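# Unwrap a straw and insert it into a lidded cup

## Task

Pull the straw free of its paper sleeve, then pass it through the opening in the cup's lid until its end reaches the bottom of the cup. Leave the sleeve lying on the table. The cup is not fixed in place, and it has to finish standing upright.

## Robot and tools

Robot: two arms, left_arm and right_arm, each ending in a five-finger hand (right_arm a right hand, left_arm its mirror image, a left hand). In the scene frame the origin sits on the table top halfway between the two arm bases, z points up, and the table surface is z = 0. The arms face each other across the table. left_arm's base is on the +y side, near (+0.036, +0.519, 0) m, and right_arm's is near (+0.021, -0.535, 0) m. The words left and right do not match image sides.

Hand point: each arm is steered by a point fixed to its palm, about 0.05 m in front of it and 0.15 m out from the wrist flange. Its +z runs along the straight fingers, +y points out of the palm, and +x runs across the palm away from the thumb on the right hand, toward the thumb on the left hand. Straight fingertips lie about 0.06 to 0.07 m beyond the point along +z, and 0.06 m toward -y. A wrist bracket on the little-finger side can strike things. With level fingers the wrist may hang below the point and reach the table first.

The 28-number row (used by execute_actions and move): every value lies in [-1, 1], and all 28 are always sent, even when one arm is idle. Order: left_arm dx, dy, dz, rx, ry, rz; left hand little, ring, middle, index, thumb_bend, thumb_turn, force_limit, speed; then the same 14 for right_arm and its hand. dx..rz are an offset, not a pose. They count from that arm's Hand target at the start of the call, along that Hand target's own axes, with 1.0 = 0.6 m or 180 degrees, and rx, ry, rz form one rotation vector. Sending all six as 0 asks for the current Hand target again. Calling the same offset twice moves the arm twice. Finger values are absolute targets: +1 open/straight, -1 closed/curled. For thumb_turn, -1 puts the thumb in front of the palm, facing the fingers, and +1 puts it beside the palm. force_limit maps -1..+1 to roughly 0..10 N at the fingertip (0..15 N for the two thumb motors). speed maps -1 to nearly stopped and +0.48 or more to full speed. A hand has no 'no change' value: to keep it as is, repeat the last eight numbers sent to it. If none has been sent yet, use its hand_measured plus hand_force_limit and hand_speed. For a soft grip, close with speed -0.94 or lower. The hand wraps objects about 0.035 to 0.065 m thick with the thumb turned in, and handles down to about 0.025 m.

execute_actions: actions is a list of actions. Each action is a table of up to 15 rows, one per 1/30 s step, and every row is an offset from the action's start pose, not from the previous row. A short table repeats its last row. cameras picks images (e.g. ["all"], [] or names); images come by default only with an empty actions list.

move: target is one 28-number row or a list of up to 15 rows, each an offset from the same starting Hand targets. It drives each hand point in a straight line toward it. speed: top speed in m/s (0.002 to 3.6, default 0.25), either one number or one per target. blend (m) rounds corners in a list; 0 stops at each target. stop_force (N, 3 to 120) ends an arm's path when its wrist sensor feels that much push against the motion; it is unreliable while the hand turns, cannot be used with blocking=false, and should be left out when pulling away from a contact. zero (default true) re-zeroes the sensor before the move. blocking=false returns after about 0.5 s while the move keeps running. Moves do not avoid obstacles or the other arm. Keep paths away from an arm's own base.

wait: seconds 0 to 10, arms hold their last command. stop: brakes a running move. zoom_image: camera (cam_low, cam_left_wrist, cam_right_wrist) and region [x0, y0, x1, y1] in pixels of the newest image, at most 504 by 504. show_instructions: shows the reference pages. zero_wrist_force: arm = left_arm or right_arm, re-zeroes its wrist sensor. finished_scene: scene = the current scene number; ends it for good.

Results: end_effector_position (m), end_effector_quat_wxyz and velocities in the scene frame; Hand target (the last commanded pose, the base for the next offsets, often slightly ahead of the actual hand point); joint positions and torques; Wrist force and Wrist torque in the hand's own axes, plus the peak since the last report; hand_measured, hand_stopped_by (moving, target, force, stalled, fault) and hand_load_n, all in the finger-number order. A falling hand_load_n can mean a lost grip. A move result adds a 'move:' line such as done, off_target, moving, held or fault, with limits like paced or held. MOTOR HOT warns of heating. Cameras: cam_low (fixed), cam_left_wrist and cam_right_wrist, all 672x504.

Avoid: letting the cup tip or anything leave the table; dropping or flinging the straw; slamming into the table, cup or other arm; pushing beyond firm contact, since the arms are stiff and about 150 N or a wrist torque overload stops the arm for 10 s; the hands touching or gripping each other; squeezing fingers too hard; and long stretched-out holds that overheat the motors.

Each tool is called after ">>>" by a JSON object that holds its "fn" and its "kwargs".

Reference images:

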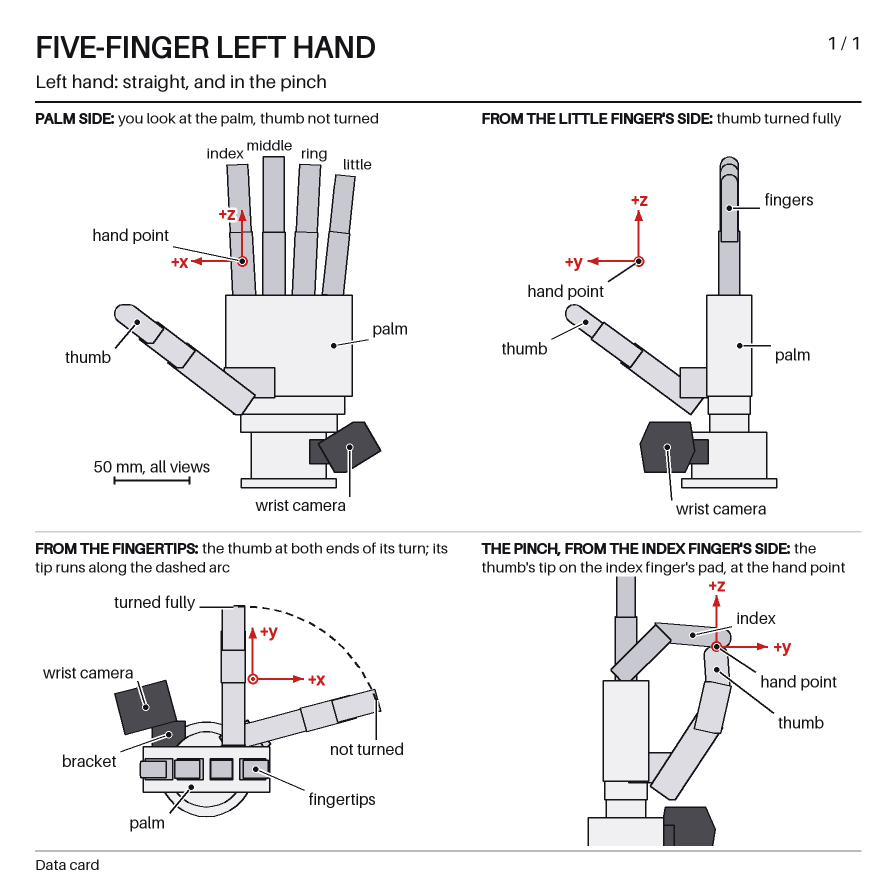

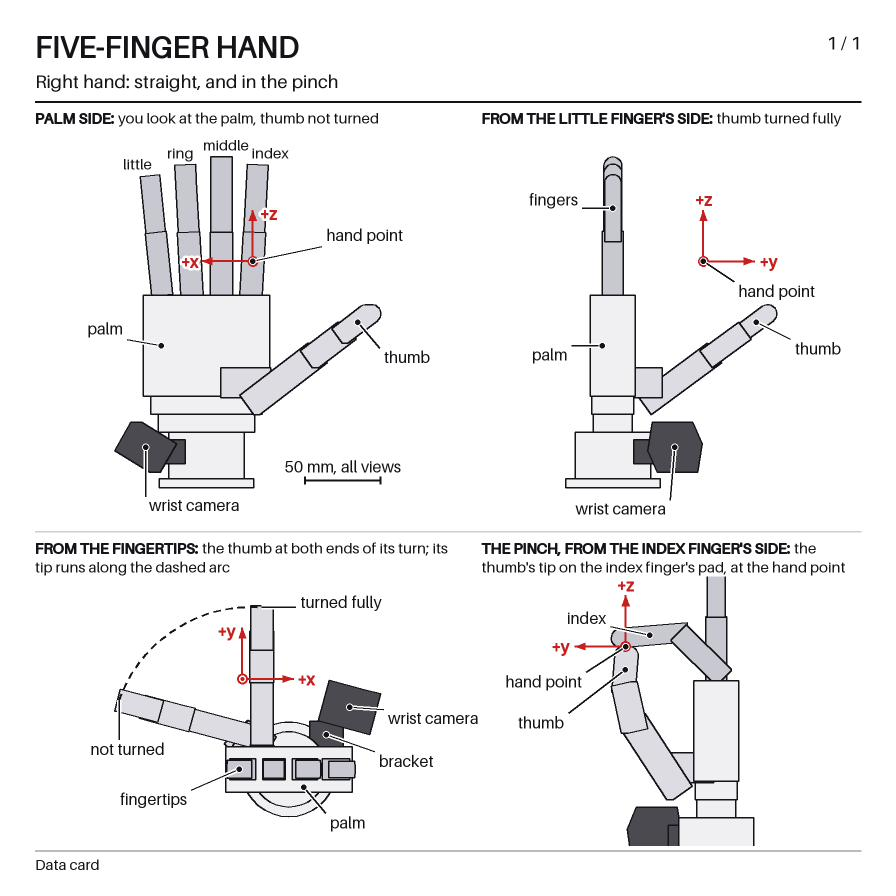

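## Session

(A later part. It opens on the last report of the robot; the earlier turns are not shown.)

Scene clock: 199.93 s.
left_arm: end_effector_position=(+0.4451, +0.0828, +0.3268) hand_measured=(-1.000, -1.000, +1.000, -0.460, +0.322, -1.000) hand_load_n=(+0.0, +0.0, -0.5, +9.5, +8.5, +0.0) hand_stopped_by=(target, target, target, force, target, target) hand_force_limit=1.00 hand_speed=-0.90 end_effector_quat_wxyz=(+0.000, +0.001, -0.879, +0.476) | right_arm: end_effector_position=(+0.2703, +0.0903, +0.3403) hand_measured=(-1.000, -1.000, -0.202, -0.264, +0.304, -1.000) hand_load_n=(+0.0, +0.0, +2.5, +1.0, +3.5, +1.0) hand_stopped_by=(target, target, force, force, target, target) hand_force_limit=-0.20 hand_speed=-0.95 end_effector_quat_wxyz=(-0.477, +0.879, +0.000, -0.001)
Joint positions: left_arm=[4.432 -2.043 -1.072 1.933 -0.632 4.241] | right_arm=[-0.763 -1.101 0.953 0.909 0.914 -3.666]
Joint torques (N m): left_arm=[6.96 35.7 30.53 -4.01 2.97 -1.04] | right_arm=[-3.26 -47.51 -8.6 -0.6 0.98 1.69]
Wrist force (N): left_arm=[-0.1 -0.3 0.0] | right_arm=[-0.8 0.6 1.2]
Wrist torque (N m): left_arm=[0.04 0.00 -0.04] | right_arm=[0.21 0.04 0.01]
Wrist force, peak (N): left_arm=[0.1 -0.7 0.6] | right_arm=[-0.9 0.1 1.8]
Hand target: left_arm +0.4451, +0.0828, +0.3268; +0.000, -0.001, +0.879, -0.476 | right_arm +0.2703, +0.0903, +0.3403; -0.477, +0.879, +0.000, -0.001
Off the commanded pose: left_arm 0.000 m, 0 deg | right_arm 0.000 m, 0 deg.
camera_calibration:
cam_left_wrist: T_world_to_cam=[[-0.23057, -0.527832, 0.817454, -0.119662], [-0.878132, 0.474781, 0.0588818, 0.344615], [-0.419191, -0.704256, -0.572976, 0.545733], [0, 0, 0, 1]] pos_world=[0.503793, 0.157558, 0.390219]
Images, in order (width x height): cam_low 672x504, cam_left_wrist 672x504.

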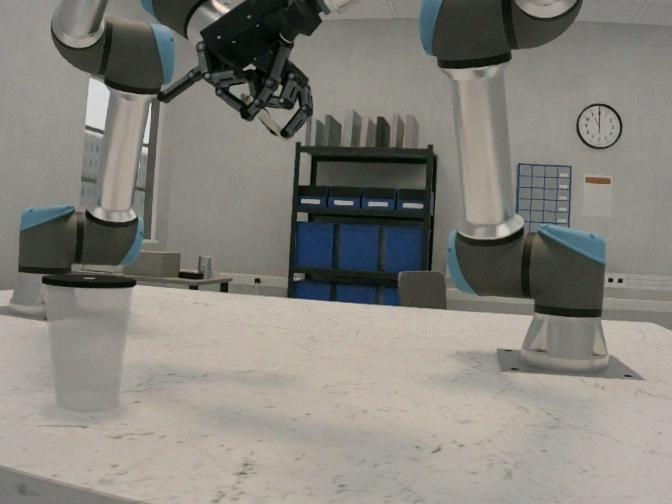

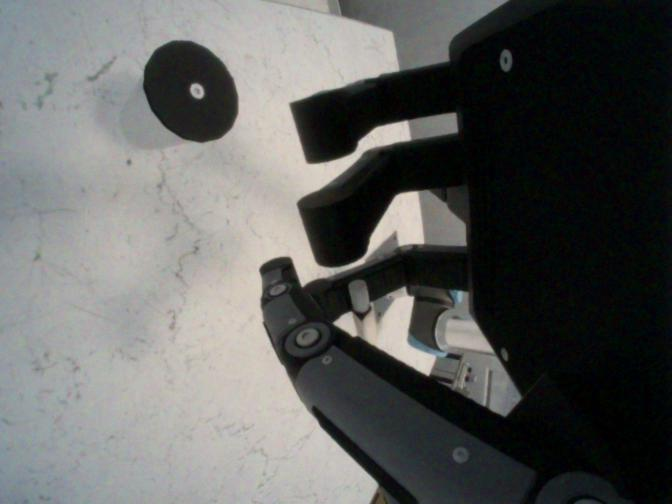

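>>> {"fn": "execute_actions", "kwargs": {"actions": [[[0,0,0,0,0,0,-1,-1,1,-0.1,0.5,-1,1.0,-0.5,0,0,0,0,0,0,-1,-1,-0.6,-0.75,0.30,-1,0.5,-0.94]],[[0,0,0,0,0,0,-1,-1,1,-0.1,0.5,-1,1.0,-0.5,0,0,0,0,0,0,-1,-1,-0.6,-0.75,0.30,-1,0.5,-0.94]],[[0,0,0,0,0,0,-1,-1,1,0.15,0.5,-1,1.0,-0.5,0,0,0,0,0,0,-1,-1,-0.65,-0.75,0.30,-1,0.2,-0.94]],[[0,0,0,0,0,0,-1,-1,1,0.15,0.5,-1,1.0,-0.5,0,0,0,0,0,0,-1,-1,-0.65,-0.75,0.30,-1,0.2,-0.94]]], "cameras": ["cam_left_wrist","cam_low"]}}

>>> {"fn": "zoom_image", "kwargs": {"camera": "cam_left_wrist", "region": [200, 200, 380, 340]}}

>>> {"fn": "zoom_image", "kwargs": {"camera": "cam_low", "region": [200, 40, 340, 160]}}

Scene clock: 212.20 s.
left_arm: end_effector_position=(+0.4451, +0.0828, +0.3268) hand_measured=(-1.000, -1.000, +1.000, +0.150, +0.500, -1.000) hand_load_n=(+0.0, +0.0, +0.0, +0.0, +0.0, +0.0) hand_stopped_by=(target, target, target, target, target, target) hand_force_limit=1.00 hand_speed=-0.50 end_effector_quat_wxyz=(+0.000, +0.001, -0.879, +0.476) | right_arm: end_effector_position=(+0.2703, +0.0903, +0.3403) hand_measured=(-1.000, -1.000, -0.222, -0.296, +0.304, -1.000) hand_load_n=(+0.0, +0.0, +6.5, +6.5, +12.0, +1.5) hand_stopped_by=(target, target, force, force, target, target) hand_force_limit=0.20 hand_speed=-0.94 end_effector_quat_wxyz=(-0.477, +0.879, +0.000, -0.001)
Joint positions: left_arm=[4.432 -2.043 -1.072 1.933 -0.632 4.241] | right_arm=[-0.763 -1.101 0.953 0.909 0.914 -3.666]
Joint torques (N m): left_arm=[6.62 33.76 29.66 -3.9 2.87 -1.23] | right_arm=[-4.83 -47.09 -9.81 -0.59 0.95 1.73]
Wrist force (N): left_arm=[-0.3 0.0 -0.4] | right_arm=[-0.9 0.7 1.2]
Wrist torque (N m): left_arm=[0.10 0.01 -0.06] | right_arm=[0.20 0.03 0.04]
Wrist force, peak (N): left_arm=[0.1 -0.3 -0.8] | right_arm=[-0.9 0.9 1.3]
Hand target: left_arm +0.4451, +0.0828, +0.3268; +0.000, -0.001, +0.879, -0.476 | right_arm +0.2703, +0.0903, +0.3403; -0.477, +0.879, +0.000, -0.001
Off the commanded pose: left_arm 0.000 m, 0 deg | right_arm 0.000 m, 0 deg.
camera_calibration:
cam_left_wrist: T_world_to_cam=[[-0.23057, -0.527832, 0.817454, -0.119662], [-0.878132, 0.474781, 0.0588818, 0.344615], [-0.419191, -0.704256, -0.572976, 0.545733], [0, 0, 0, 1]] pos_world=[0.503793, 0.157558, 0.390219]
Images, in order (width x height): cam_low 672x504, cam_left_wrist 672x504.

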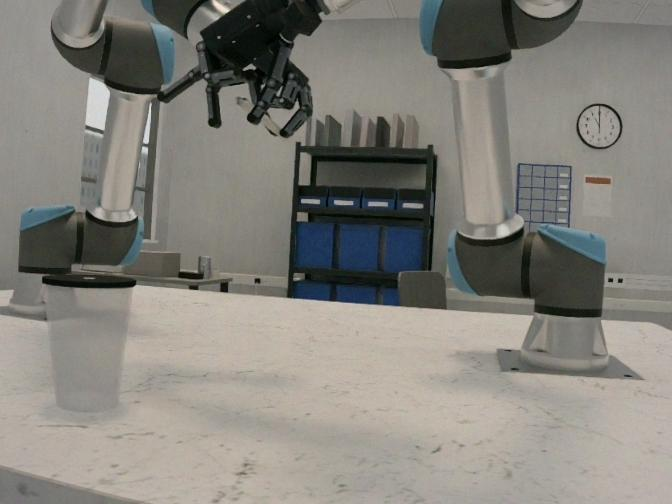

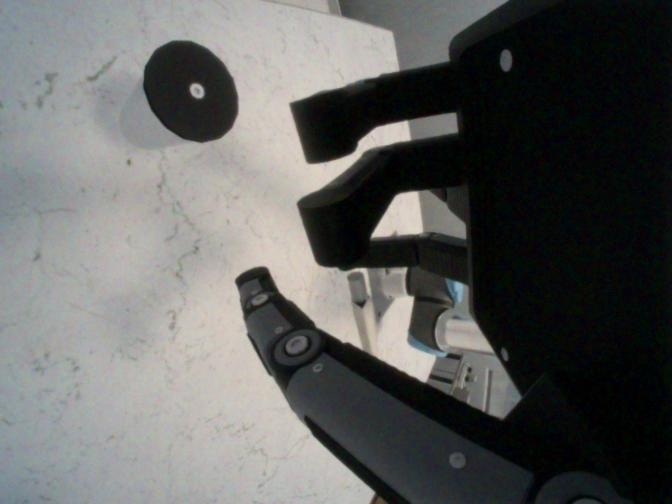

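Scaled by 2.800 from the camera's 672x504 image, which has a finer 960x720 frame.

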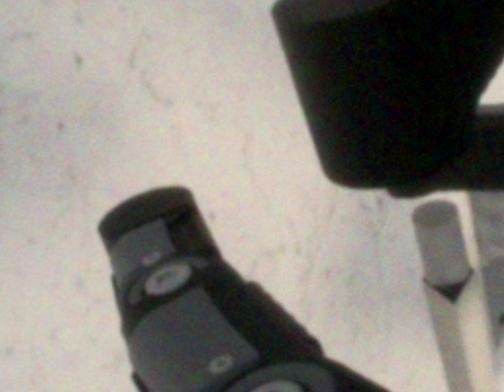

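Scaled by 3.600 from the camera's 672x504 image, which has a finer 960x720 frame.

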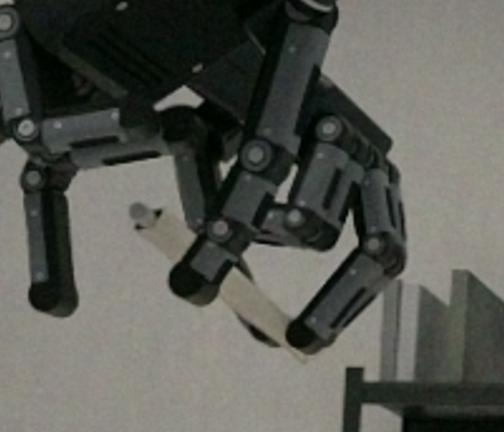

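>>> {"fn": "move", "kwargs": {"target": [[-0.0023,-0.0233,-0.0106,0,0,0,-1,-1,1,0.15,0.5,-1,1.0,-0.5,0,0,0,0,0,0,-1,-1,-0.65,-0.75,0.30,-1,0.2,-0.94],[-0.0023,-0.0233,-0.0106,0,0,0,-1,-1,1,-0.2,0.32,-1,1.0,-0.5,0,0,0,0,0,0,-1,-1,-0.65,-0.75,0.30,-1,0.2,-0.94]], "speed": 0.04, "cameras": ["cam_left_wrist","cam_low"]}}

>>> {"fn": "zoom_image", "kwargs": {"camera": "cam_left_wrist", "region": [200, 200, 380, 340]}}

>>> {"fn": "zoom_image", "kwargs": {"camera": "cam_low", "region": [200, 40, 340, 160]}}

Scene clock: 220.43 s.
left_arm: end_effector_position=(+0.4464, +0.0804, +0.3419) hand_measured=(-1.000, -1.000, +1.000, -0.200, +0.320, -1.000) hand_load_n=(+0.0, +0.0, -0.5, +0.0, +0.0, +0.0) hand_stopped_by=(target, target, target, target, target, target) hand_force_limit=1.00 hand_speed=-0.50 end_effector_quat_wxyz=(+0.000, +0.001, -0.879, +0.476) | right_arm: end_effector_position=(+0.2703, +0.0903, +0.3403) hand_measured=(-1.000, -1.000, -0.222, -0.296, +0.304, -1.000) hand_load_n=(+0.0, +0.0, +7.5, +6.5, +12.0, +1.0) hand_stopped_by=(target, target, force, force, target, target) hand_force_limit=0.20 hand_speed=-0.94 end_effector_quat_wxyz=(-0.477, +0.879, +0.000, -0.001)
Joint positions: left_arm=[4.428 -2.051 -1.019 1.894 -0.633 4.236] | right_arm=[-0.763 -1.101 0.953 0.909 0.914 -3.666]
Joint torques (N m): left_arm=[6.18 45.84 6.09 -1.31 0.36 1.6] | right_arm=[-3.94 -47.7 -9.19 -0.59 0.93 1.8]
Wrist force (N): left_arm=[0.0 0.0 -0.2] | right_arm=[-0.9 0.6 1.2]
Wrist torque (N m): left_arm=[0.10 -0.02 -0.03] | right_arm=[0.20 0.03 0.02]
Wrist force, peak (N): left_arm=[0.2 -0.7 -0.4] | right_arm=[-1.0 0.6 1.4]
Hand target: left_arm +0.4465, +0.0805, +0.3419; +0.000, -0.001, +0.879, -0.476 | right_arm +0.2703, +0.0903, +0.3403; -0.477, +0.879, +0.000, -0.001
Off the commanded pose: left_arm 0.000 m, 0 deg | right_arm 0.000 m, 0 deg.
move: done
camera_calibration:
cam_left_wrist: T_world_to_cam=[[-0.230607, -0.52779, 0.817471, -0.132973], [-0.878083, 0.47487, 0.0588893, 0.345999], [-0.419274, -0.704227, -0.572952, 0.553436], [0, 0, 0, 1]] pos_world=[0.505193, 0.155258, 0.405419]
Images, in order (width x height): cam_low 672x504, cam_left_wrist 672x504.

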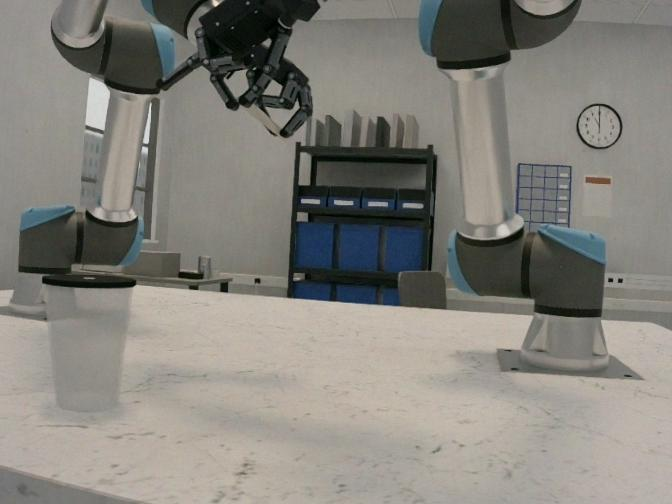

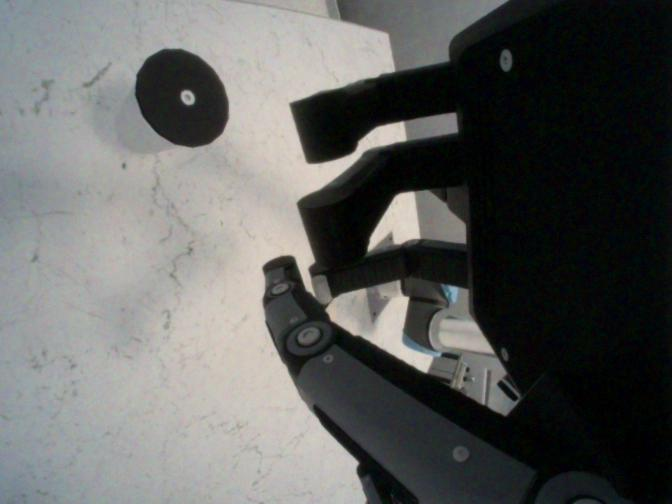

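Scaled by 2.800 from the camera's 672x504 image, which has a finer 960x720 frame.

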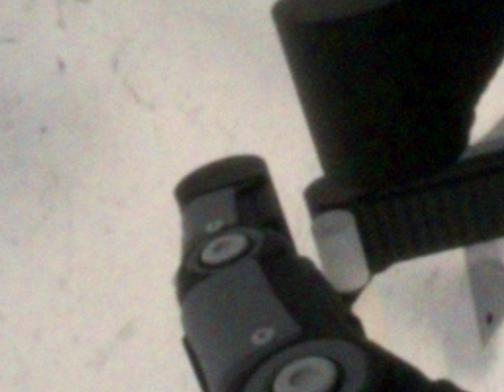

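Scaled by 3.600 from the camera's 672x504 image, which has a finer 960x720 frame.

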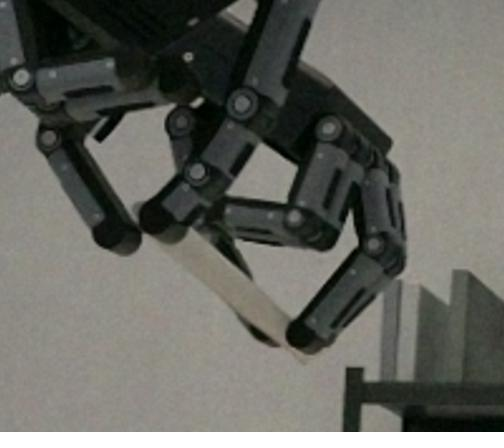

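>>> {"fn": "move", "kwargs": {"target": [0,-0.0028,-0.0018,0,0,0,-1,-1,1,-0.2,0.32,-1,1.0,-0.5,0,0,0,0,0,0,-1,-1,-0.65,-0.75,0.30,-1,0.2,-0.94], "speed": 0.04}}

>>> {"fn": "execute_actions", "kwargs": {"actions": [[[0,0,0,0,0,0,-1,-1,1,-0.75,0.32,-1,1.0,-0.9,0,0,0,0,0,0,-1,-1,-0.65,-0.75,0.30,-1,0.2,-0.94]],[[0,0,0,0,0,0,-1,-1,1,-0.75,0.32,-1,1.0,-0.9,0,0,0,0,0,0,-1,-1,-0.65,-0.75,0.30,-1,0.2,-0.94]],[[0,0,0,0,0,0,-1,-1,1,-0.75,0.32,-1,1.0,-0.9,0,0,0,0,0,0,-1,-1,-0.65,-0.75,0.30,-1,0.2,-0.94]]], "cameras": ["cam_left_wrist","cam_low"]}}

>>> {"fn": "zoom_image", "kwargs": {"camera": "cam_left_wrist", "region": [200, 200, 380, 340]}}

>>> {"fn": "zoom_image", "kwargs": {"camera": "cam_low", "region": [200, 40, 340, 160]}}

Scene clock: 227.13 s.
left_arm: end_effector_position=(+0.4465, +0.0805, +0.3440) hand_measured=(-1.000, -1.000, +1.000, -0.200, +0.320, -1.000) hand_load_n=(+0.0, +0.0, +0.0, +0.5, +0.0, +0.0) hand_stopped_by=(target, target, target, target, target, target) hand_force_limit=1.00 hand_speed=-0.50 end_effector_quat_wxyz=(+0.000, +0.001, -0.879, +0.476) | right_arm: end_effector_position=(+0.2703, +0.0903, +0.3403) hand_measured=(-1.000, -1.000, -0.222, -0.296, +0.304, -1.000) hand_load_n=(+0.0, +0.0, +7.0, +6.0, +12.0, +1.5) hand_stopped_by=(target, target, force, force, target, target) hand_force_limit=0.20 hand_speed=-0.94 end_effector_quat_wxyz=(-0.477, +0.879, +0.000, -0.001)
Joint positions: left_arm=[4.428 -2.052 -1.013 1.888 -0.633 4.236] | right_arm=[-0.763 -1.101 0.953 0.909 0.914 -3.666]
Joint torques (N m): left_arm=[2.71 30.35 21.7 -2.65 2.21 -0.16] | right_arm=[-5.57 -47.05 -9.38 -0.55 1.14 1.62]
Wrist force (N): left_arm=[0.2 -0.2 0.0] | right_arm=[-0.7 0.5 1.3]
Wrist torque (N m): left_arm=[0.06 -0.05 -0.01] | right_arm=[0.20 0.01 0.01]
Wrist force, peak (N): left_arm=[0.2 -0.6 -0.1] | right_arm=[-0.9 0.4 1.5]
Hand target: left_arm +0.4465, +0.0804, +0.3439; +0.000, -0.001, +0.879, -0.476 | right_arm +0.2703, +0.0903, +0.3403; -0.477, +0.879, +0.000, -0.001
Off the commanded pose: left_arm 0.000 m, 0 deg | right_arm 0.000 m, 0 deg.
move: done

Scene clock: 228.83 s.
left_arm: end_effector_position=(+0.4465, +0.0804, +0.3439) hand_measured=(-1.000, -1.000, +1.000, -0.458, +0.322, -1.000) hand_load_n=(+0.0, +0.0, +0.0, +9.5, +8.5, +0.0) hand_stopped_by=(target, target, target, force, target, target) hand_force_limit=1.00 hand_speed=-0.90 end_effector_quat_wxyz=(+0.000, +0.001, -0.879, +0.476) | right_arm: end_effector_position=(+0.2703, +0.0903, +0.3403) hand_measured=(-1.000, -1.000, -0.222, -0.296, +0.304, -1.000) hand_load_n=(+0.0, +0.5, +9.5, +1.5, +9.0, +0.5) hand_stopped_by=(target, target, force, force, target, target) hand_force_limit=0.20 hand_speed=-0.94 end_effector_quat_wxyz=(-0.477, +0.879, +0.000, -0.001)
Joint positions: left_arm=[4.428 -2.052 -1.013 1.888 -0.633 4.235] | right_arm=[-0.763 -1.101 0.953 0.909 0.914 -3.666]
Joint torques (N m): left_arm=[-5.13 30.04 7.71 -0.92 1.11 -1.44] | right_arm=[-5 -47.52 -11 -0.6 1.26 1.61]
Wrist force (N): left_arm=[0.0 -0.3 0.3] | right_arm=[-0.7 0.0 1.2]
Wrist torque (N m): left_arm=[0.06 -0.04 -0.01] | right_arm=[0.17 -0.03 -0.04]
Wrist force, peak (N): left_arm=[0.4 -0.7 0.5] | right_arm=[-0.7 -0.2 1.9]
Hand target: left_arm +0.4465, +0.0804, +0.3439; +0.000, -0.001, +0.879, -0.476 | right_arm +0.2703, +0.0903, +0.3403; -0.477, +0.879, +0.000, -0.001
Off the commanded pose: left_arm 0.000 m, 0 deg | right_arm 0.000 m, 0 deg.
camera_calibration:
cam_left_wrist: T_world_to_cam=[[-0.23057, -0.527832, 0.817454, -0.134613], [-0.878132, 0.474781, 0.0588818, 0.345923], [-0.419191, -0.704256, -0.572976, 0.554555], [0, 0, 0, 1]] pos_world=[0.505193, 0.155258, 0.407419]
Images, in order (width x height): cam_low 672x504, cam_left_wrist 672x504.

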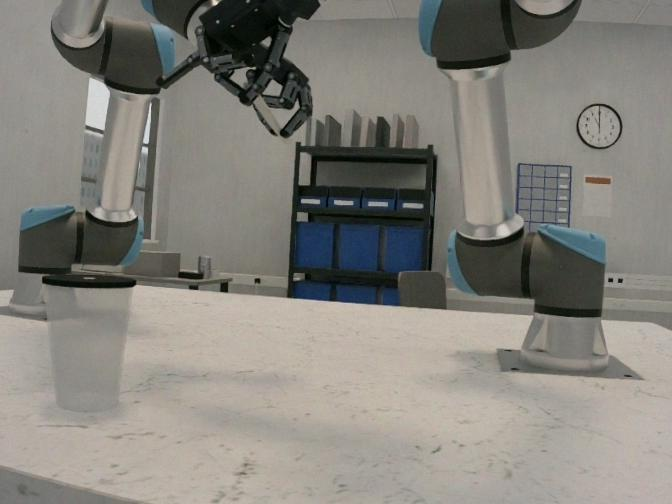

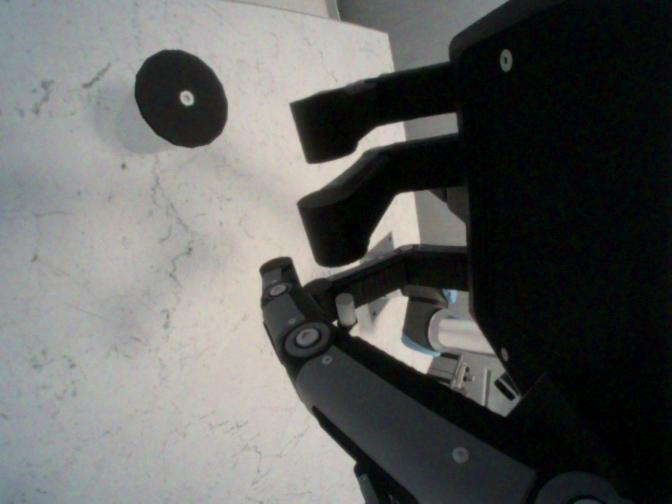

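Scaled by 2.800 from the camera's 672x504 image, which has a finer 960x720 frame.

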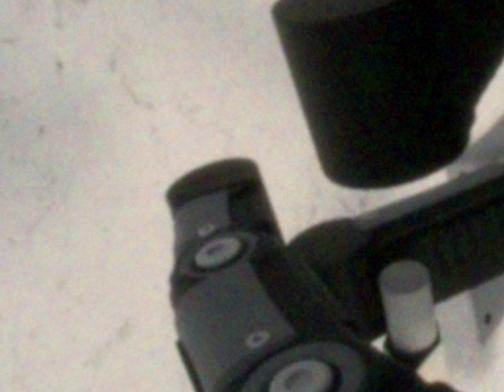

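Scaled by 3.600 from the camera's 672x504 image, which has a finer 960x720 frame.

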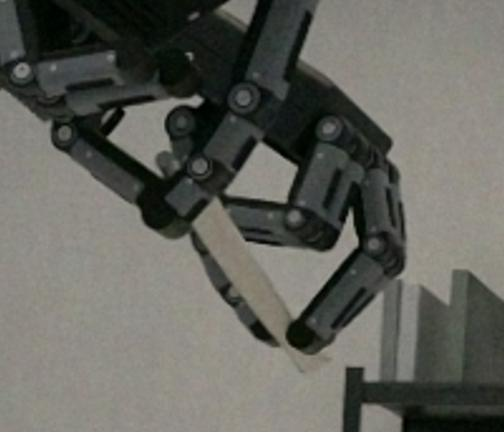

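>>> {"fn": "execute_actions", "kwargs": {"actions": [[[0,0,0,0,0,0,-1,-1,1,-0.1,0.5,-1,1.0,-0.5,0,0,0,0,0,0,-1,-1,-0.65,-0.8,0.30,-1,0.5,-0.94]],[[0,0,0,0,0,0,-1,-1,1,-0.1,0.5,-1,1.0,-0.5,0,0,0,0,0,0,-1,-1,-0.65,-0.8,0.30,-1,0.5,-0.94]],[[0,0,0,0,0,0,-1,-1,1,0.15,0.5,-1,1.0,-0.5,0,0,0,0,0,0,-1,-1,-0.65,-0.8,0.30,-1,0.5,-0.94]]], "cameras": ["cam_left_wrist","cam_low","cam_right_wrist"]}}

>>> {"fn": "zoom_image", "kwargs": {"camera": "cam_left_wrist", "region": [200, 200, 380, 340]}}

>>> {"fn": "zoom_image", "kwargs": {"camera": "cam_low", "region": [200, 40, 340, 160]}}

Scene clock: 237.23 s.
left_arm: end_effector_position=(+0.4465, +0.0804, +0.3439) hand_measured=(-1.000, -1.000, +1.000, +0.150, +0.500, -1.000) hand_load_n=(+0.0, +0.5, -0.5, +0.0, +0.0, +0.0) hand_stopped_by=(target, target, target, target, target, target) hand_force_limit=1.00 hand_speed=-0.50 end_effector_quat_wxyz=(+0.000, +0.001, -0.879, +0.476) | right_arm: end_effector_position=(+0.2703, +0.0903, +0.3403) hand_measured=(-1.000, -1.000, -0.222, -0.322, +0.306, -1.000) hand_load_n=(+0.0, +0.0, +5.0, +7.5, +14.0, +0.5) hand_stopped_by=(target, target, force, force, target, target) hand_force_limit=0.50 hand_speed=-0.94 end_effector_quat_wxyz=(-0.477, +0.879, +0.000, -0.001)
Joint positions: left_arm=[4.428 -2.052 -1.014 1.888 -0.633 4.235] | right_arm=[-0.763 -1.101 0.953 0.909 0.914 -3.666]
Joint torques (N m): left_arm=[-6.21 31.26 7.75 -0.93 -0.92 -1.34] | right_arm=[-5.57 -48.53 -11.2 -0.58 1.2 1.51]
Wrist force (N): left_arm=[0.2 -0.3 -0.1] | right_arm=[-0.9 0.6 1.1]
Wrist torque (N m): left_arm=[0.03 -0.04 0.00] | right_arm=[0.19 0.05 0.04]
Wrist force, peak (N): left_arm=[-0.3 -0.6 0.5] | right_arm=[-1.0 -0.2 1.7]
Hand target: left_arm +0.4465, +0.0804, +0.3439; +0.000, -0.001, +0.879, -0.476 | right_arm +0.2703, +0.0903, +0.3403; -0.477, +0.879, +0.000, -0.001
Off the commanded pose: left_arm 0.000 m, 0 deg | right_arm 0.000 m, 0 deg.
camera_calibration:
cam_left_wrist: T_world_to_cam=[[-0.23057, -0.527832, 0.817454, -0.134613], [-0.878132, 0.474781, 0.0588818, 0.345923], [-0.419191, -0.704256, -0.572976, 0.554555], [0, 0, 0, 1]] pos_world=[0.505193, 0.155258, 0.407419]
cam_right_wrist: T_world_to_cam=[[0.202072, -0.549323, -0.810809, 0.273961], [-0.883473, -0.459529, 0.0911488, 0.261375], [-0.422661, 0.697909, -0.57817, 0.361429], [0, 0, 0, 1]] pos_world=[0.32832, 0.0183577, 0.407274]

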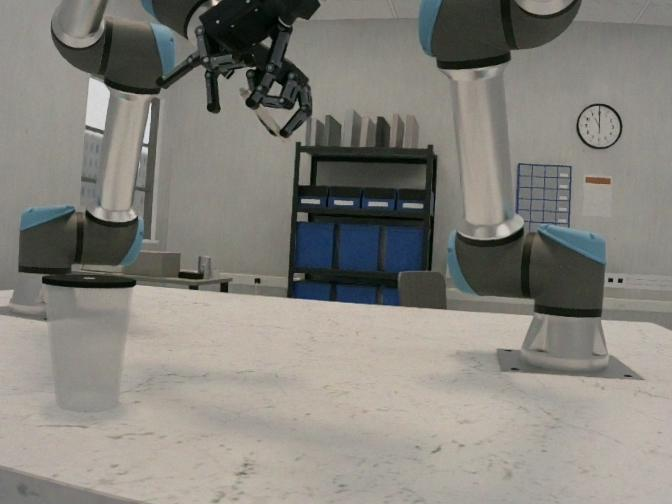

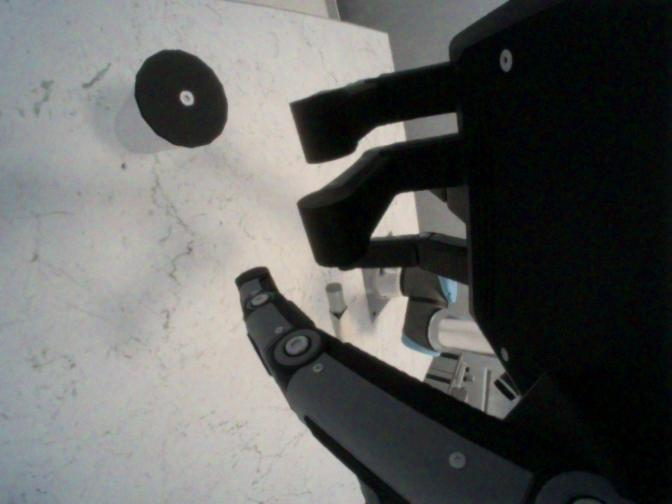

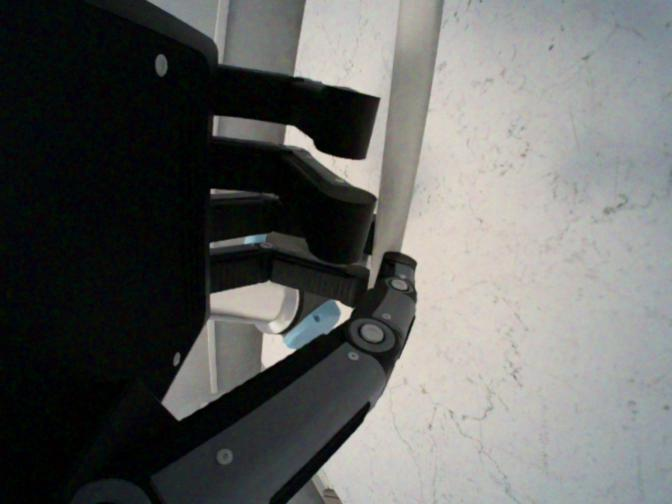

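Scaled by 2.800 from the camera's 672x504 image, which has a finer 960x720 frame.

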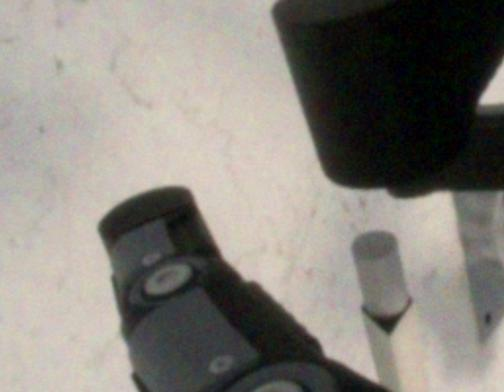

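Scaled by 3.600 from the camera's 672x504 image, which has a finer 960x720 frame.

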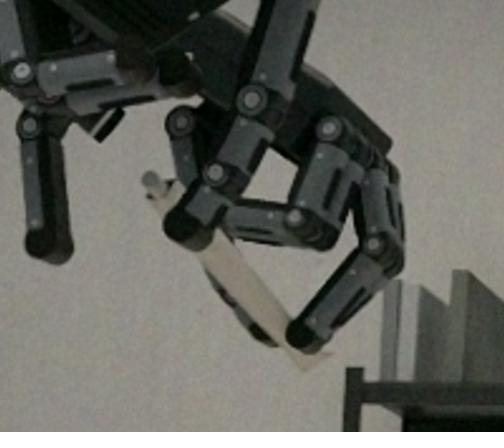

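>>> {"fn": "move", "kwargs": {"target": [[0.0042,-0.0131,-0.0105,0,0,0,-1,-1,1,0.15,0.5,-1,1.0,-0.5,0,0,0,0,0,0,-1,-1,-0.65,-0.8,0.30,-1,0.5,-0.94],[0.0042,-0.0131,-0.0105,0,0,0,-1,-1,1,-0.18,0.32,-1,1.0,-0.5,0,0,0,0,0,0,-1,-1,-0.65,-0.8,0.30,-1,0.5,-0.94]], "speed": 0.04, "cameras": ["cam_left_wrist"]}}

>>> {"fn": "zoom_image", "kwargs": {"camera": "cam_left_wrist", "region": [200, 200, 380, 340]}}

Scene clock: 244.20 s.
left_arm: end_effector_position=(+0.4439, +0.0814, +0.3540) hand_measured=(-1.000, -1.000, +1.000, -0.180, +0.320, -1.000) hand_load_n=(+0.0, +0.0, +0.0, +0.0, +0.0, +0.0) hand_stopped_by=(target, target, target, target, target, target) hand_force_limit=1.00 hand_speed=-0.50 end_effector_quat_wxyz=(+0.000, +0.001, -0.879, +0.476) | right_arm: end_effector_position=(+0.2703, +0.0903, +0.3403) hand_measured=(-1.000, -1.000, -0.222, -0.322, +0.306, -1.000) hand_load_n=(+0.0, +0.5, +5.0, +8.0, +14.0, +0.5) hand_stopped_by=(target, target, force, force, target, target) hand_force_limit=0.50 hand_speed=-0.94 end_effector_quat_wxyz=(-0.477, +0.879, +0.000, -0.001)
Joint positions: left_arm=[4.429 -2.046 -0.996 1.865 -0.633 4.236] | right_arm=[-0.763 -1.101 0.953 0.909 0.914 -3.666]
Joint torques (N m): left_arm=[7.95 29.88 6.92 -0.79 3.07 1.06] | right_arm=[-5.39 -47.07 -11.12 -0.5 0.96 1.62]
Wrist force (N): left_arm=[0.1 -0.4 -0.2] | right_arm=[-0.9 0.6 0.9]
Wrist torque (N m): left_arm=[0.03 -0.05 -0.06] | right_arm=[0.20 0.05 0.04]
Wrist force, peak (N): left_arm=[-0.1 -0.6 -0.5] | right_arm=[-1.0 0.6 1.4]
Hand target: left_arm +0.4439, +0.0814, +0.3540; +0.000, -0.001, +0.879, -0.476 | right_arm +0.2703, +0.0903, +0.3403; -0.477, +0.879, +0.000, -0.001
Off the commanded pose: left_arm 0.000 m, 0 deg | right_arm 0.000 m, 0 deg.
move: done
camera_calibration:
cam_left_wrist: T_world_to_cam=[[-0.230617, -0.527806, 0.817457, -0.142953], [-0.87812, 0.474809, 0.0588387, 0.342713], [-0.419191, -0.704256, -0.572976, 0.559928], [0, 0, 0, 1]] pos_world=[0.502693, 0.156158, 0.417519]
Images, in order (width x height): cam_left_wrist 672x504.

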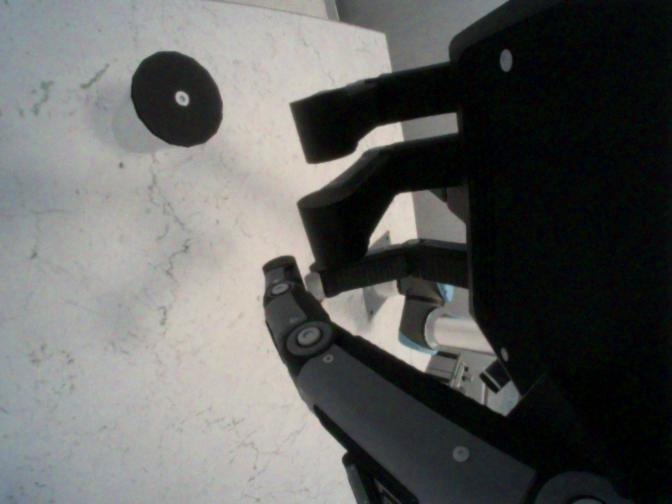

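Scaled by 2.800 from the camera's 672x504 image, which has a finer 960x720 frame.

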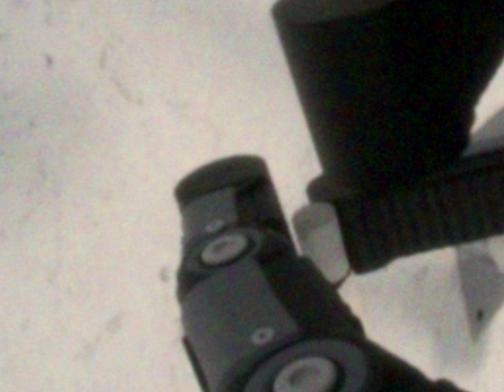

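>>> {"fn": "execute_actions", "kwargs": {"actions": [[[0,0,0,0,0,0,-1,-1,1,-0.75,0.32,-1,1.0,-0.95,0,0,0,0,0,0,-1,-1,-0.65,-0.8,0.30,-1,0.5,-0.94]],[[0,0,0,0,0,0,-1,-1,1,-0.75,0.32,-1,1.0,-0.95,0,0,0,0,0,0,-1,-1,-0.65,-0.8,0.30,-1,0.5,-0.94]],[[0,0,0,0,0,0,-1,-1,1,-0.75,0.32,-1,1.0,-0.95,0,0,0,0,0,0,-1,-1,-0.65,-0.8,0.30,-1,0.5,-0.94]]], "cameras": ["cam_left_wrist","cam_low"]}}

>>> {"fn": "zoom_image", "kwargs": {"camera": "cam_left_wrist", "region": [200, 200, 380, 340]}}

>>> {"fn": "zoom_image", "kwargs": {"camera": "cam_low", "region": [200, 40, 340, 160]}}

Scene clock: 250.97 s.
left_arm: end_effector_position=(+0.4439, +0.0814, +0.3540) hand_measured=(-1.000, -1.000, +1.000, -0.446, +0.322, -1.000) hand_load_n=(+0.0, +0.0, +0.0, +10.0, +7.5, -0.5) hand_stopped_by=(target, target, target, force, target, target) hand_force_limit=1.00 hand_speed=-0.95 end_effector_quat_wxyz=(+0.000, +0.001, -0.879, +0.476) | right_arm: end_effector_position=(+0.2703, +0.0903, +0.3403) hand_measured=(-1.000, -1.000, -0.222, -0.322, +0.306, -1.000) hand_load_n=(+0.0, +0.0, +11.5, +4.5, +12.0, -1.5) hand_stopped_by=(target, target, force, force, target, target) hand_force_limit=0.50 hand_speed=-0.94 end_effector_quat_wxyz=(-0.477, +0.879, +0.000, -0.001)
Joint positions: left_arm=[4.429 -2.046 -0.996 1.865 -0.633 4.236] | right_arm=[-0.763 -1.101 0.953 0.909 0.914 -3.666]
Joint torques (N m): left_arm=[8.54 29.27 8.07 -0.79 1.5 -1.29] | right_arm=[-6.45 -47.43 -13.39 -0.17 1.04 1.55]
Wrist force (N): left_arm=[0.4 -0.6 0.7] | right_arm=[-0.7 -0.1 1.6]
Wrist torque (N m): left_arm=[0.04 -0.04 -0.06] | right_arm=[0.18 -0.04 -0.08]
Wrist force, peak (N): left_arm=[1.3 -0.2 0.5] | right_arm=[-0.5 -0.2 1.8]
Hand target: left_arm +0.4439, +0.0814, +0.3540; +0.000, -0.001, +0.879, -0.476 | right_arm +0.2703, +0.0903, +0.3403; -0.477, +0.879, +0.000, -0.001
Off the commanded pose: left_arm 0.000 m, 0 deg | right_arm 0.000 m, 0 deg.
camera_calibration:
cam_left_wrist: T_world_to_cam=[[-0.23057, -0.527832, 0.817454, -0.142889], [-0.878132, 0.474781, 0.0588818, 0.342712], [-0.419191, -0.704256, -0.572976, 0.559871], [0, 0, 0, 1]] pos_world=[0.502693, 0.156158, 0.417419]
Images, in order (width x height): cam_low 672x504, cam_left_wrist 672x504.

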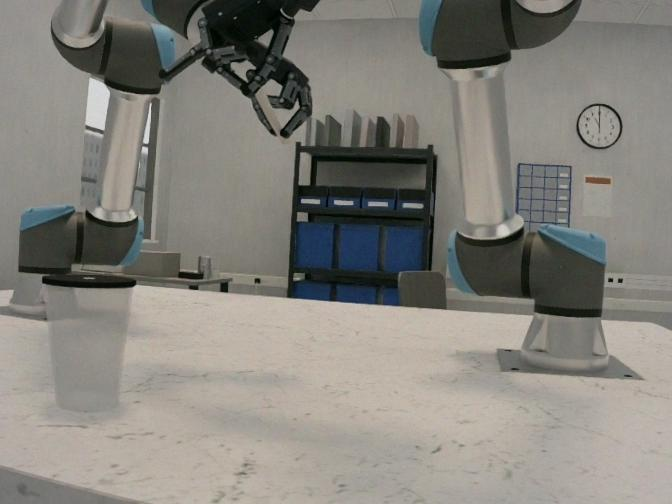

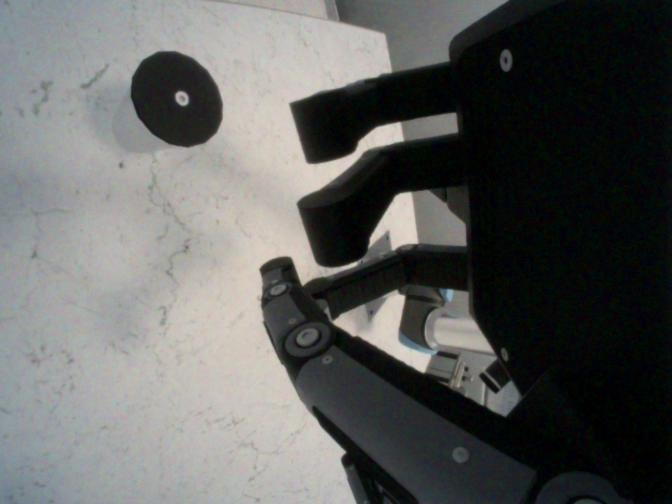

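Scaled by 2.800 from the camera's 672x504 image, which has a finer 960x720 frame.

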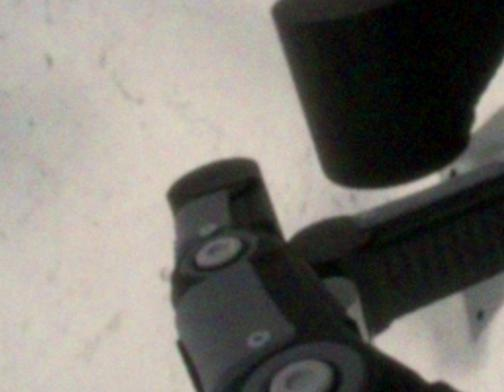

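Scaled by 3.600 from the camera's 672x504 image, which has a finer 960x720 frame.

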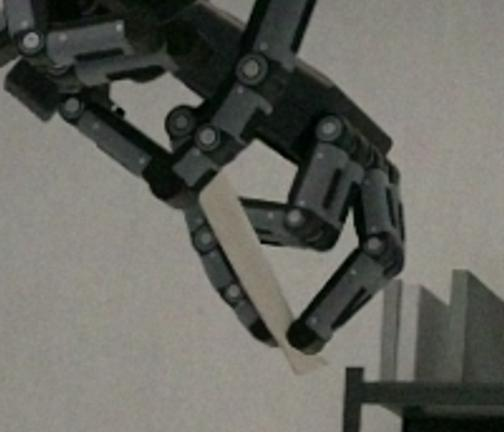

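>>> {"fn": "move", "kwargs": {"target": [-0.0133,0,0,0,0,0,-1,-1,1,-0.75,0.32,-1,1.0,-0.95,0,0,0,0,0,0,-1,-1,-0.65,-0.8,0.30,-1,0.5,-0.94], "speed": 0.015, "cameras": ["cam_left_wrist","cam_low"]}}

>>> {"fn": "zoom_image", "kwargs": {"camera": "cam_left_wrist", "region": [200, 200, 380, 340]}}

>>> {"fn": "zoom_image", "kwargs": {"camera": "cam_low", "region": [200, 40, 340, 160]}}

Scene clock: 256.83 s.
left_arm: end_effector_position=(+0.4520, +0.0815, +0.3540) hand_measured=(-1.000, -1.000, +1.000, -0.446, +0.322, -1.000) hand_load_n=(+0.0, +0.0, +0.0, +9.5, +7.5, -0.5) hand_stopped_by=(target, target, target, force, target, target) hand_force_limit=1.00 hand_speed=-0.95 end_effector_quat_wxyz=(+0.000, +0.001, -0.879, +0.476) | right_arm: end_effector_position=(+0.2703, +0.0903, +0.3403) hand_measured=(-1.000, -1.000, -0.222, -0.322, +0.306, -1.000) hand_load_n=(+0.0, +0.0, +7.5, +5.0, +11.5, +0.5) hand_stopped_by=(target, target, force, force, target, target) hand_force_limit=0.50 hand_speed=-0.94 end_effector_quat_wxyz=(-0.477, +0.879, +0.000, -0.001)
Joint positions: left_arm=[4.433 -2.067 -0.966 1.85 -0.631 4.243] | right_arm=[-0.763 -1.101 0.953 0.909 0.914 -3.666]
Joint torques (N m): left_arm=[-0.29 45.22 6.52 -1.35 2.75 0.25] | right_arm=[-5.66 -46.33 -13.56 -0.18 1.18 1.51]
Wrist force (N): left_arm=[0.1 -0.3 0.0] | right_arm=[-0.8 0.1 1.2]
Wrist torque (N m): left_arm=[0.03 -0.04 -0.08] | right_arm=[0.16 0.03 -0.04]
Wrist force, peak (N): left_arm=[0.5 -0.6 0.9] | right_arm=[-0.8 -0.2 2.0]
Hand target: left_arm +0.4519, +0.0814, +0.3540; +0.000, -0.001, +0.879, -0.476 | right_arm +0.2703, +0.0903, +0.3403; -0.477, +0.879, +0.000, -0.001
Off the commanded pose: left_arm 0.000 m, 0 deg | right_arm 0.000 m, 0 deg.
move: done
camera_calibration:
cam_left_wrist: T_world_to_cam=[[-0.23057, -0.527832, 0.817454, -0.141051], [-0.878132, 0.474781, 0.0588818, 0.349771], [-0.419191, -0.704256, -0.572976, 0.563394], [0, 0, 0, 1]] pos_world=[0.510793, 0.156258, 0.417519]
Images, in order (width x height): cam_low 672x504, cam_left_wrist 672x504.

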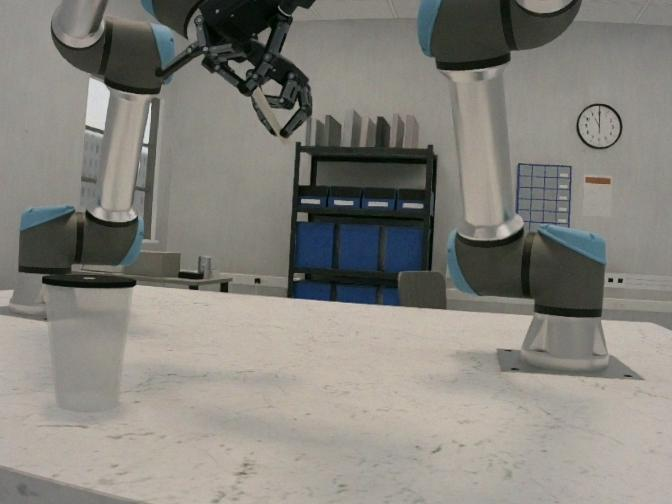

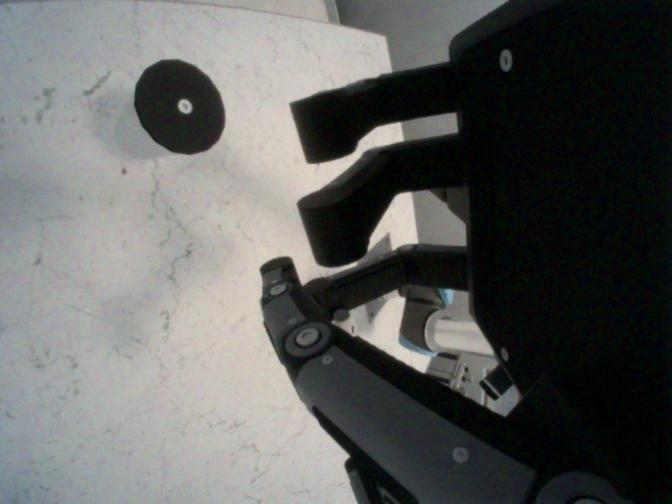

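Scaled by 2.800 from the camera's 672x504 image, which has a finer 960x720 frame.

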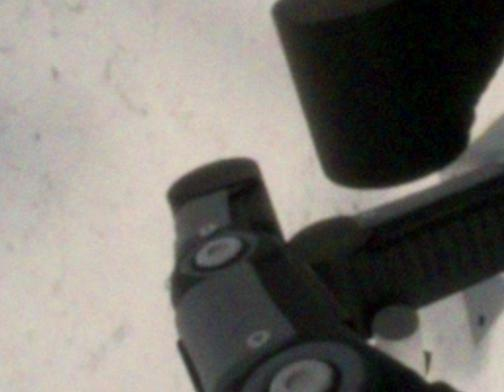

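Scaled by 3.600 from the camera's 672x504 image, which has a finer 960x720 frame.

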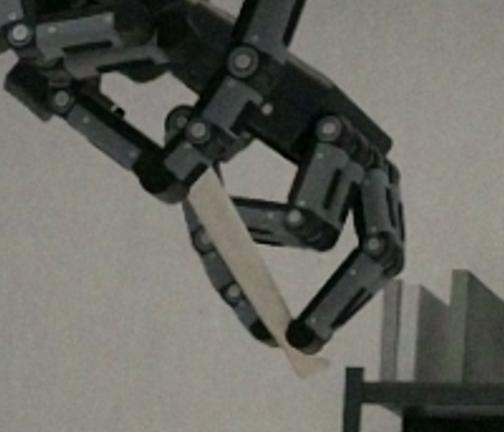

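>>> {"fn": "move", "kwargs": {"target": [[0,0,0,0,0,0,-1,-1,1,0.3,0.4,-1,1.0,-0.5,0,0,0,0,0,0,-1,-1,-0.65,-0.8,0.30,-1,0.5,-0.94],[0,-0.07,0,0,0,0,-1,-1,1,0.3,0.4,-1,1.0,-0.5,0,0,0,0,0,0,-1,-1,-0.65,-0.8,0.30,-1,0.5,-0.94],[0,-0.07,0,0,0,0,-1,-1,1,0.3,0.1,-1,1.0,-0.5,0,0,0,0,0,0,-1,-1,-0.65,-0.8,0.30,-1,0.5,-0.94]], "speed": 0.05, "cameras": ["cam_left_wrist","cam_low"]}}

>>> {"fn": "zoom_image", "kwargs": {"camera": "cam_left_wrist", "region": [200, 200, 380, 340]}}

>>> {"fn": "zoom_image", "kwargs": {"camera": "cam_low", "region": [200, 40, 340, 160]}}

Scene clock: 273.90 s.
left_arm: end_effector_position=(+0.4520, +0.0585, +0.3891) hand_measured=(-1.000, -1.000, +1.000, +0.300, +0.100, -1.000) hand_load_n=(+0.0, +0.0, +0.0, +0.0, +0.0, +0.0) hand_stopped_by=(target, target, target, target, target, target) hand_force_limit=1.00 hand_speed=-0.50 end_effector_quat_wxyz=(+0.000, +0.001, -0.879, +0.476) | right_arm: end_effector_position=(+0.2703, +0.0903, +0.3403) hand_measured=(-1.000, -1.000, -0.222, -0.322, +0.306, -1.000) hand_load_n=(+0.0, +0.0, +6.0, +5.0, +12.0, +1.0) hand_stopped_by=(target, target, force, force, target, target) hand_force_limit=0.50 hand_speed=-0.94 end_effector_quat_wxyz=(-0.477, +0.879, +0.000, -0.001)
Joint positions: left_arm=[4.39 -2.119 -0.781 1.771 -0.649 4.177] | right_arm=[-0.763 -1.101 0.953 0.909 0.914 -3.666]
Joint torques (N m): left_arm=[8.09 48.76 24.45 -1.78 3.23 -1.27] | right_arm=[-6.07 -46.87 -14.05 0.02 1.24 1.26]
Wrist force (N): left_arm=[-0.2 -0.5 -0.5] | right_arm=[-0.9 0.6 1.3]
Wrist torque (N m): left_arm=[0.04 -0.01 -0.07] | right_arm=[0.17 0.04 0.04]
Wrist force, peak (N): left_arm=[0.2 -0.7 -0.6] | right_arm=[-0.9 0.9 1.3]
Hand target: left_arm +0.4520, +0.0585, +0.3891; +0.000, -0.001, +0.879, -0.476 | right_arm +0.2703, +0.0903, +0.3403; -0.477, +0.879, +0.000, -0.001
Off the commanded pose: left_arm 0.000 m, 0 deg | right_arm 0.000 m, 0 deg.
move: done
camera_calibration:
cam_left_wrist: T_world_to_cam=[[-0.230617, -0.527806, 0.817457, -0.181865], [-0.87812, 0.474809, 0.0588387, 0.358634], [-0.419191, -0.704256, -0.572976, 0.567308], [0, 0, 0, 1]] pos_world=[0.510793, 0.133258, 0.452619]
Images, in order (width x height): cam_low 672x504, cam_left_wrist 672x504.

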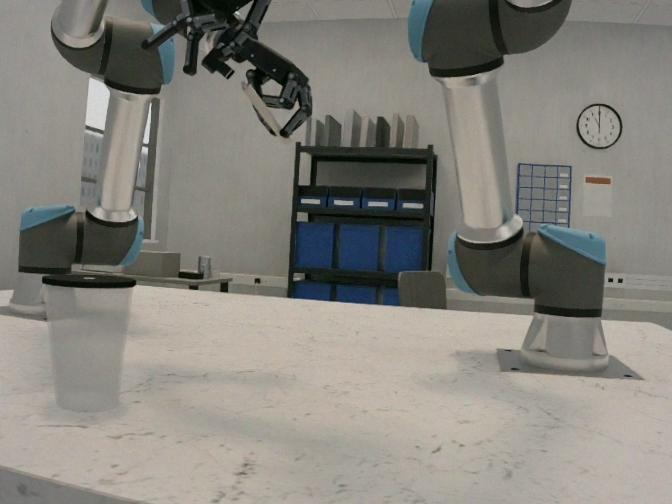

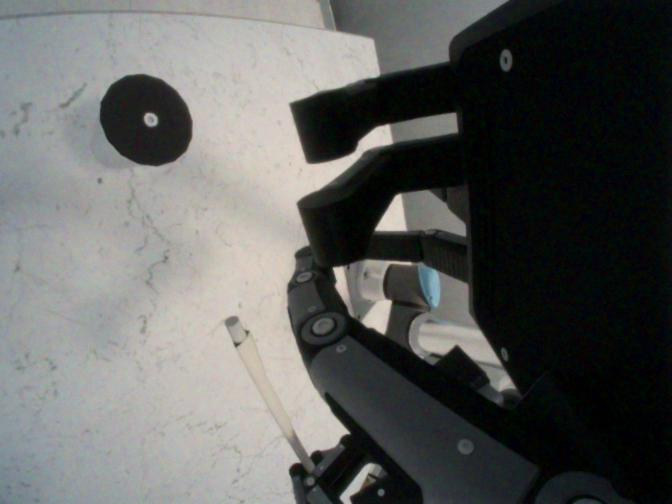

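Scaled by 2.800 from the camera's 672x504 image, which has a finer 960x720 frame.

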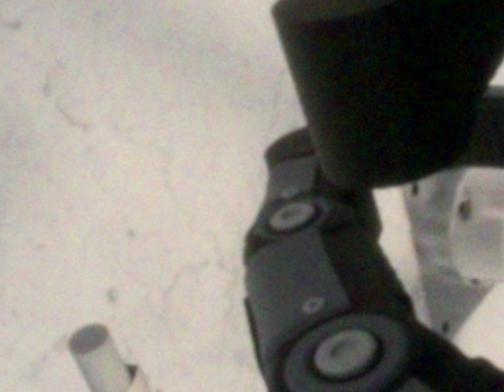

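Scaled by 3.600 from the camera's 672x504 image, which has a finer 960x720 frame.

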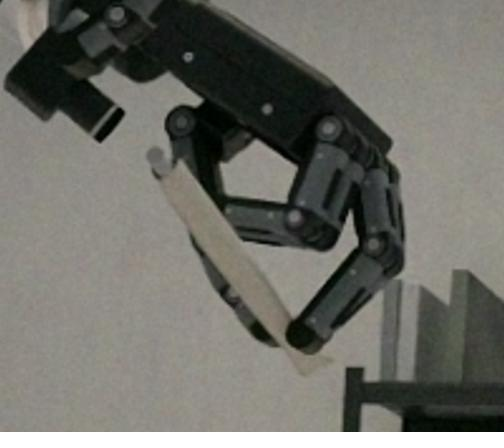

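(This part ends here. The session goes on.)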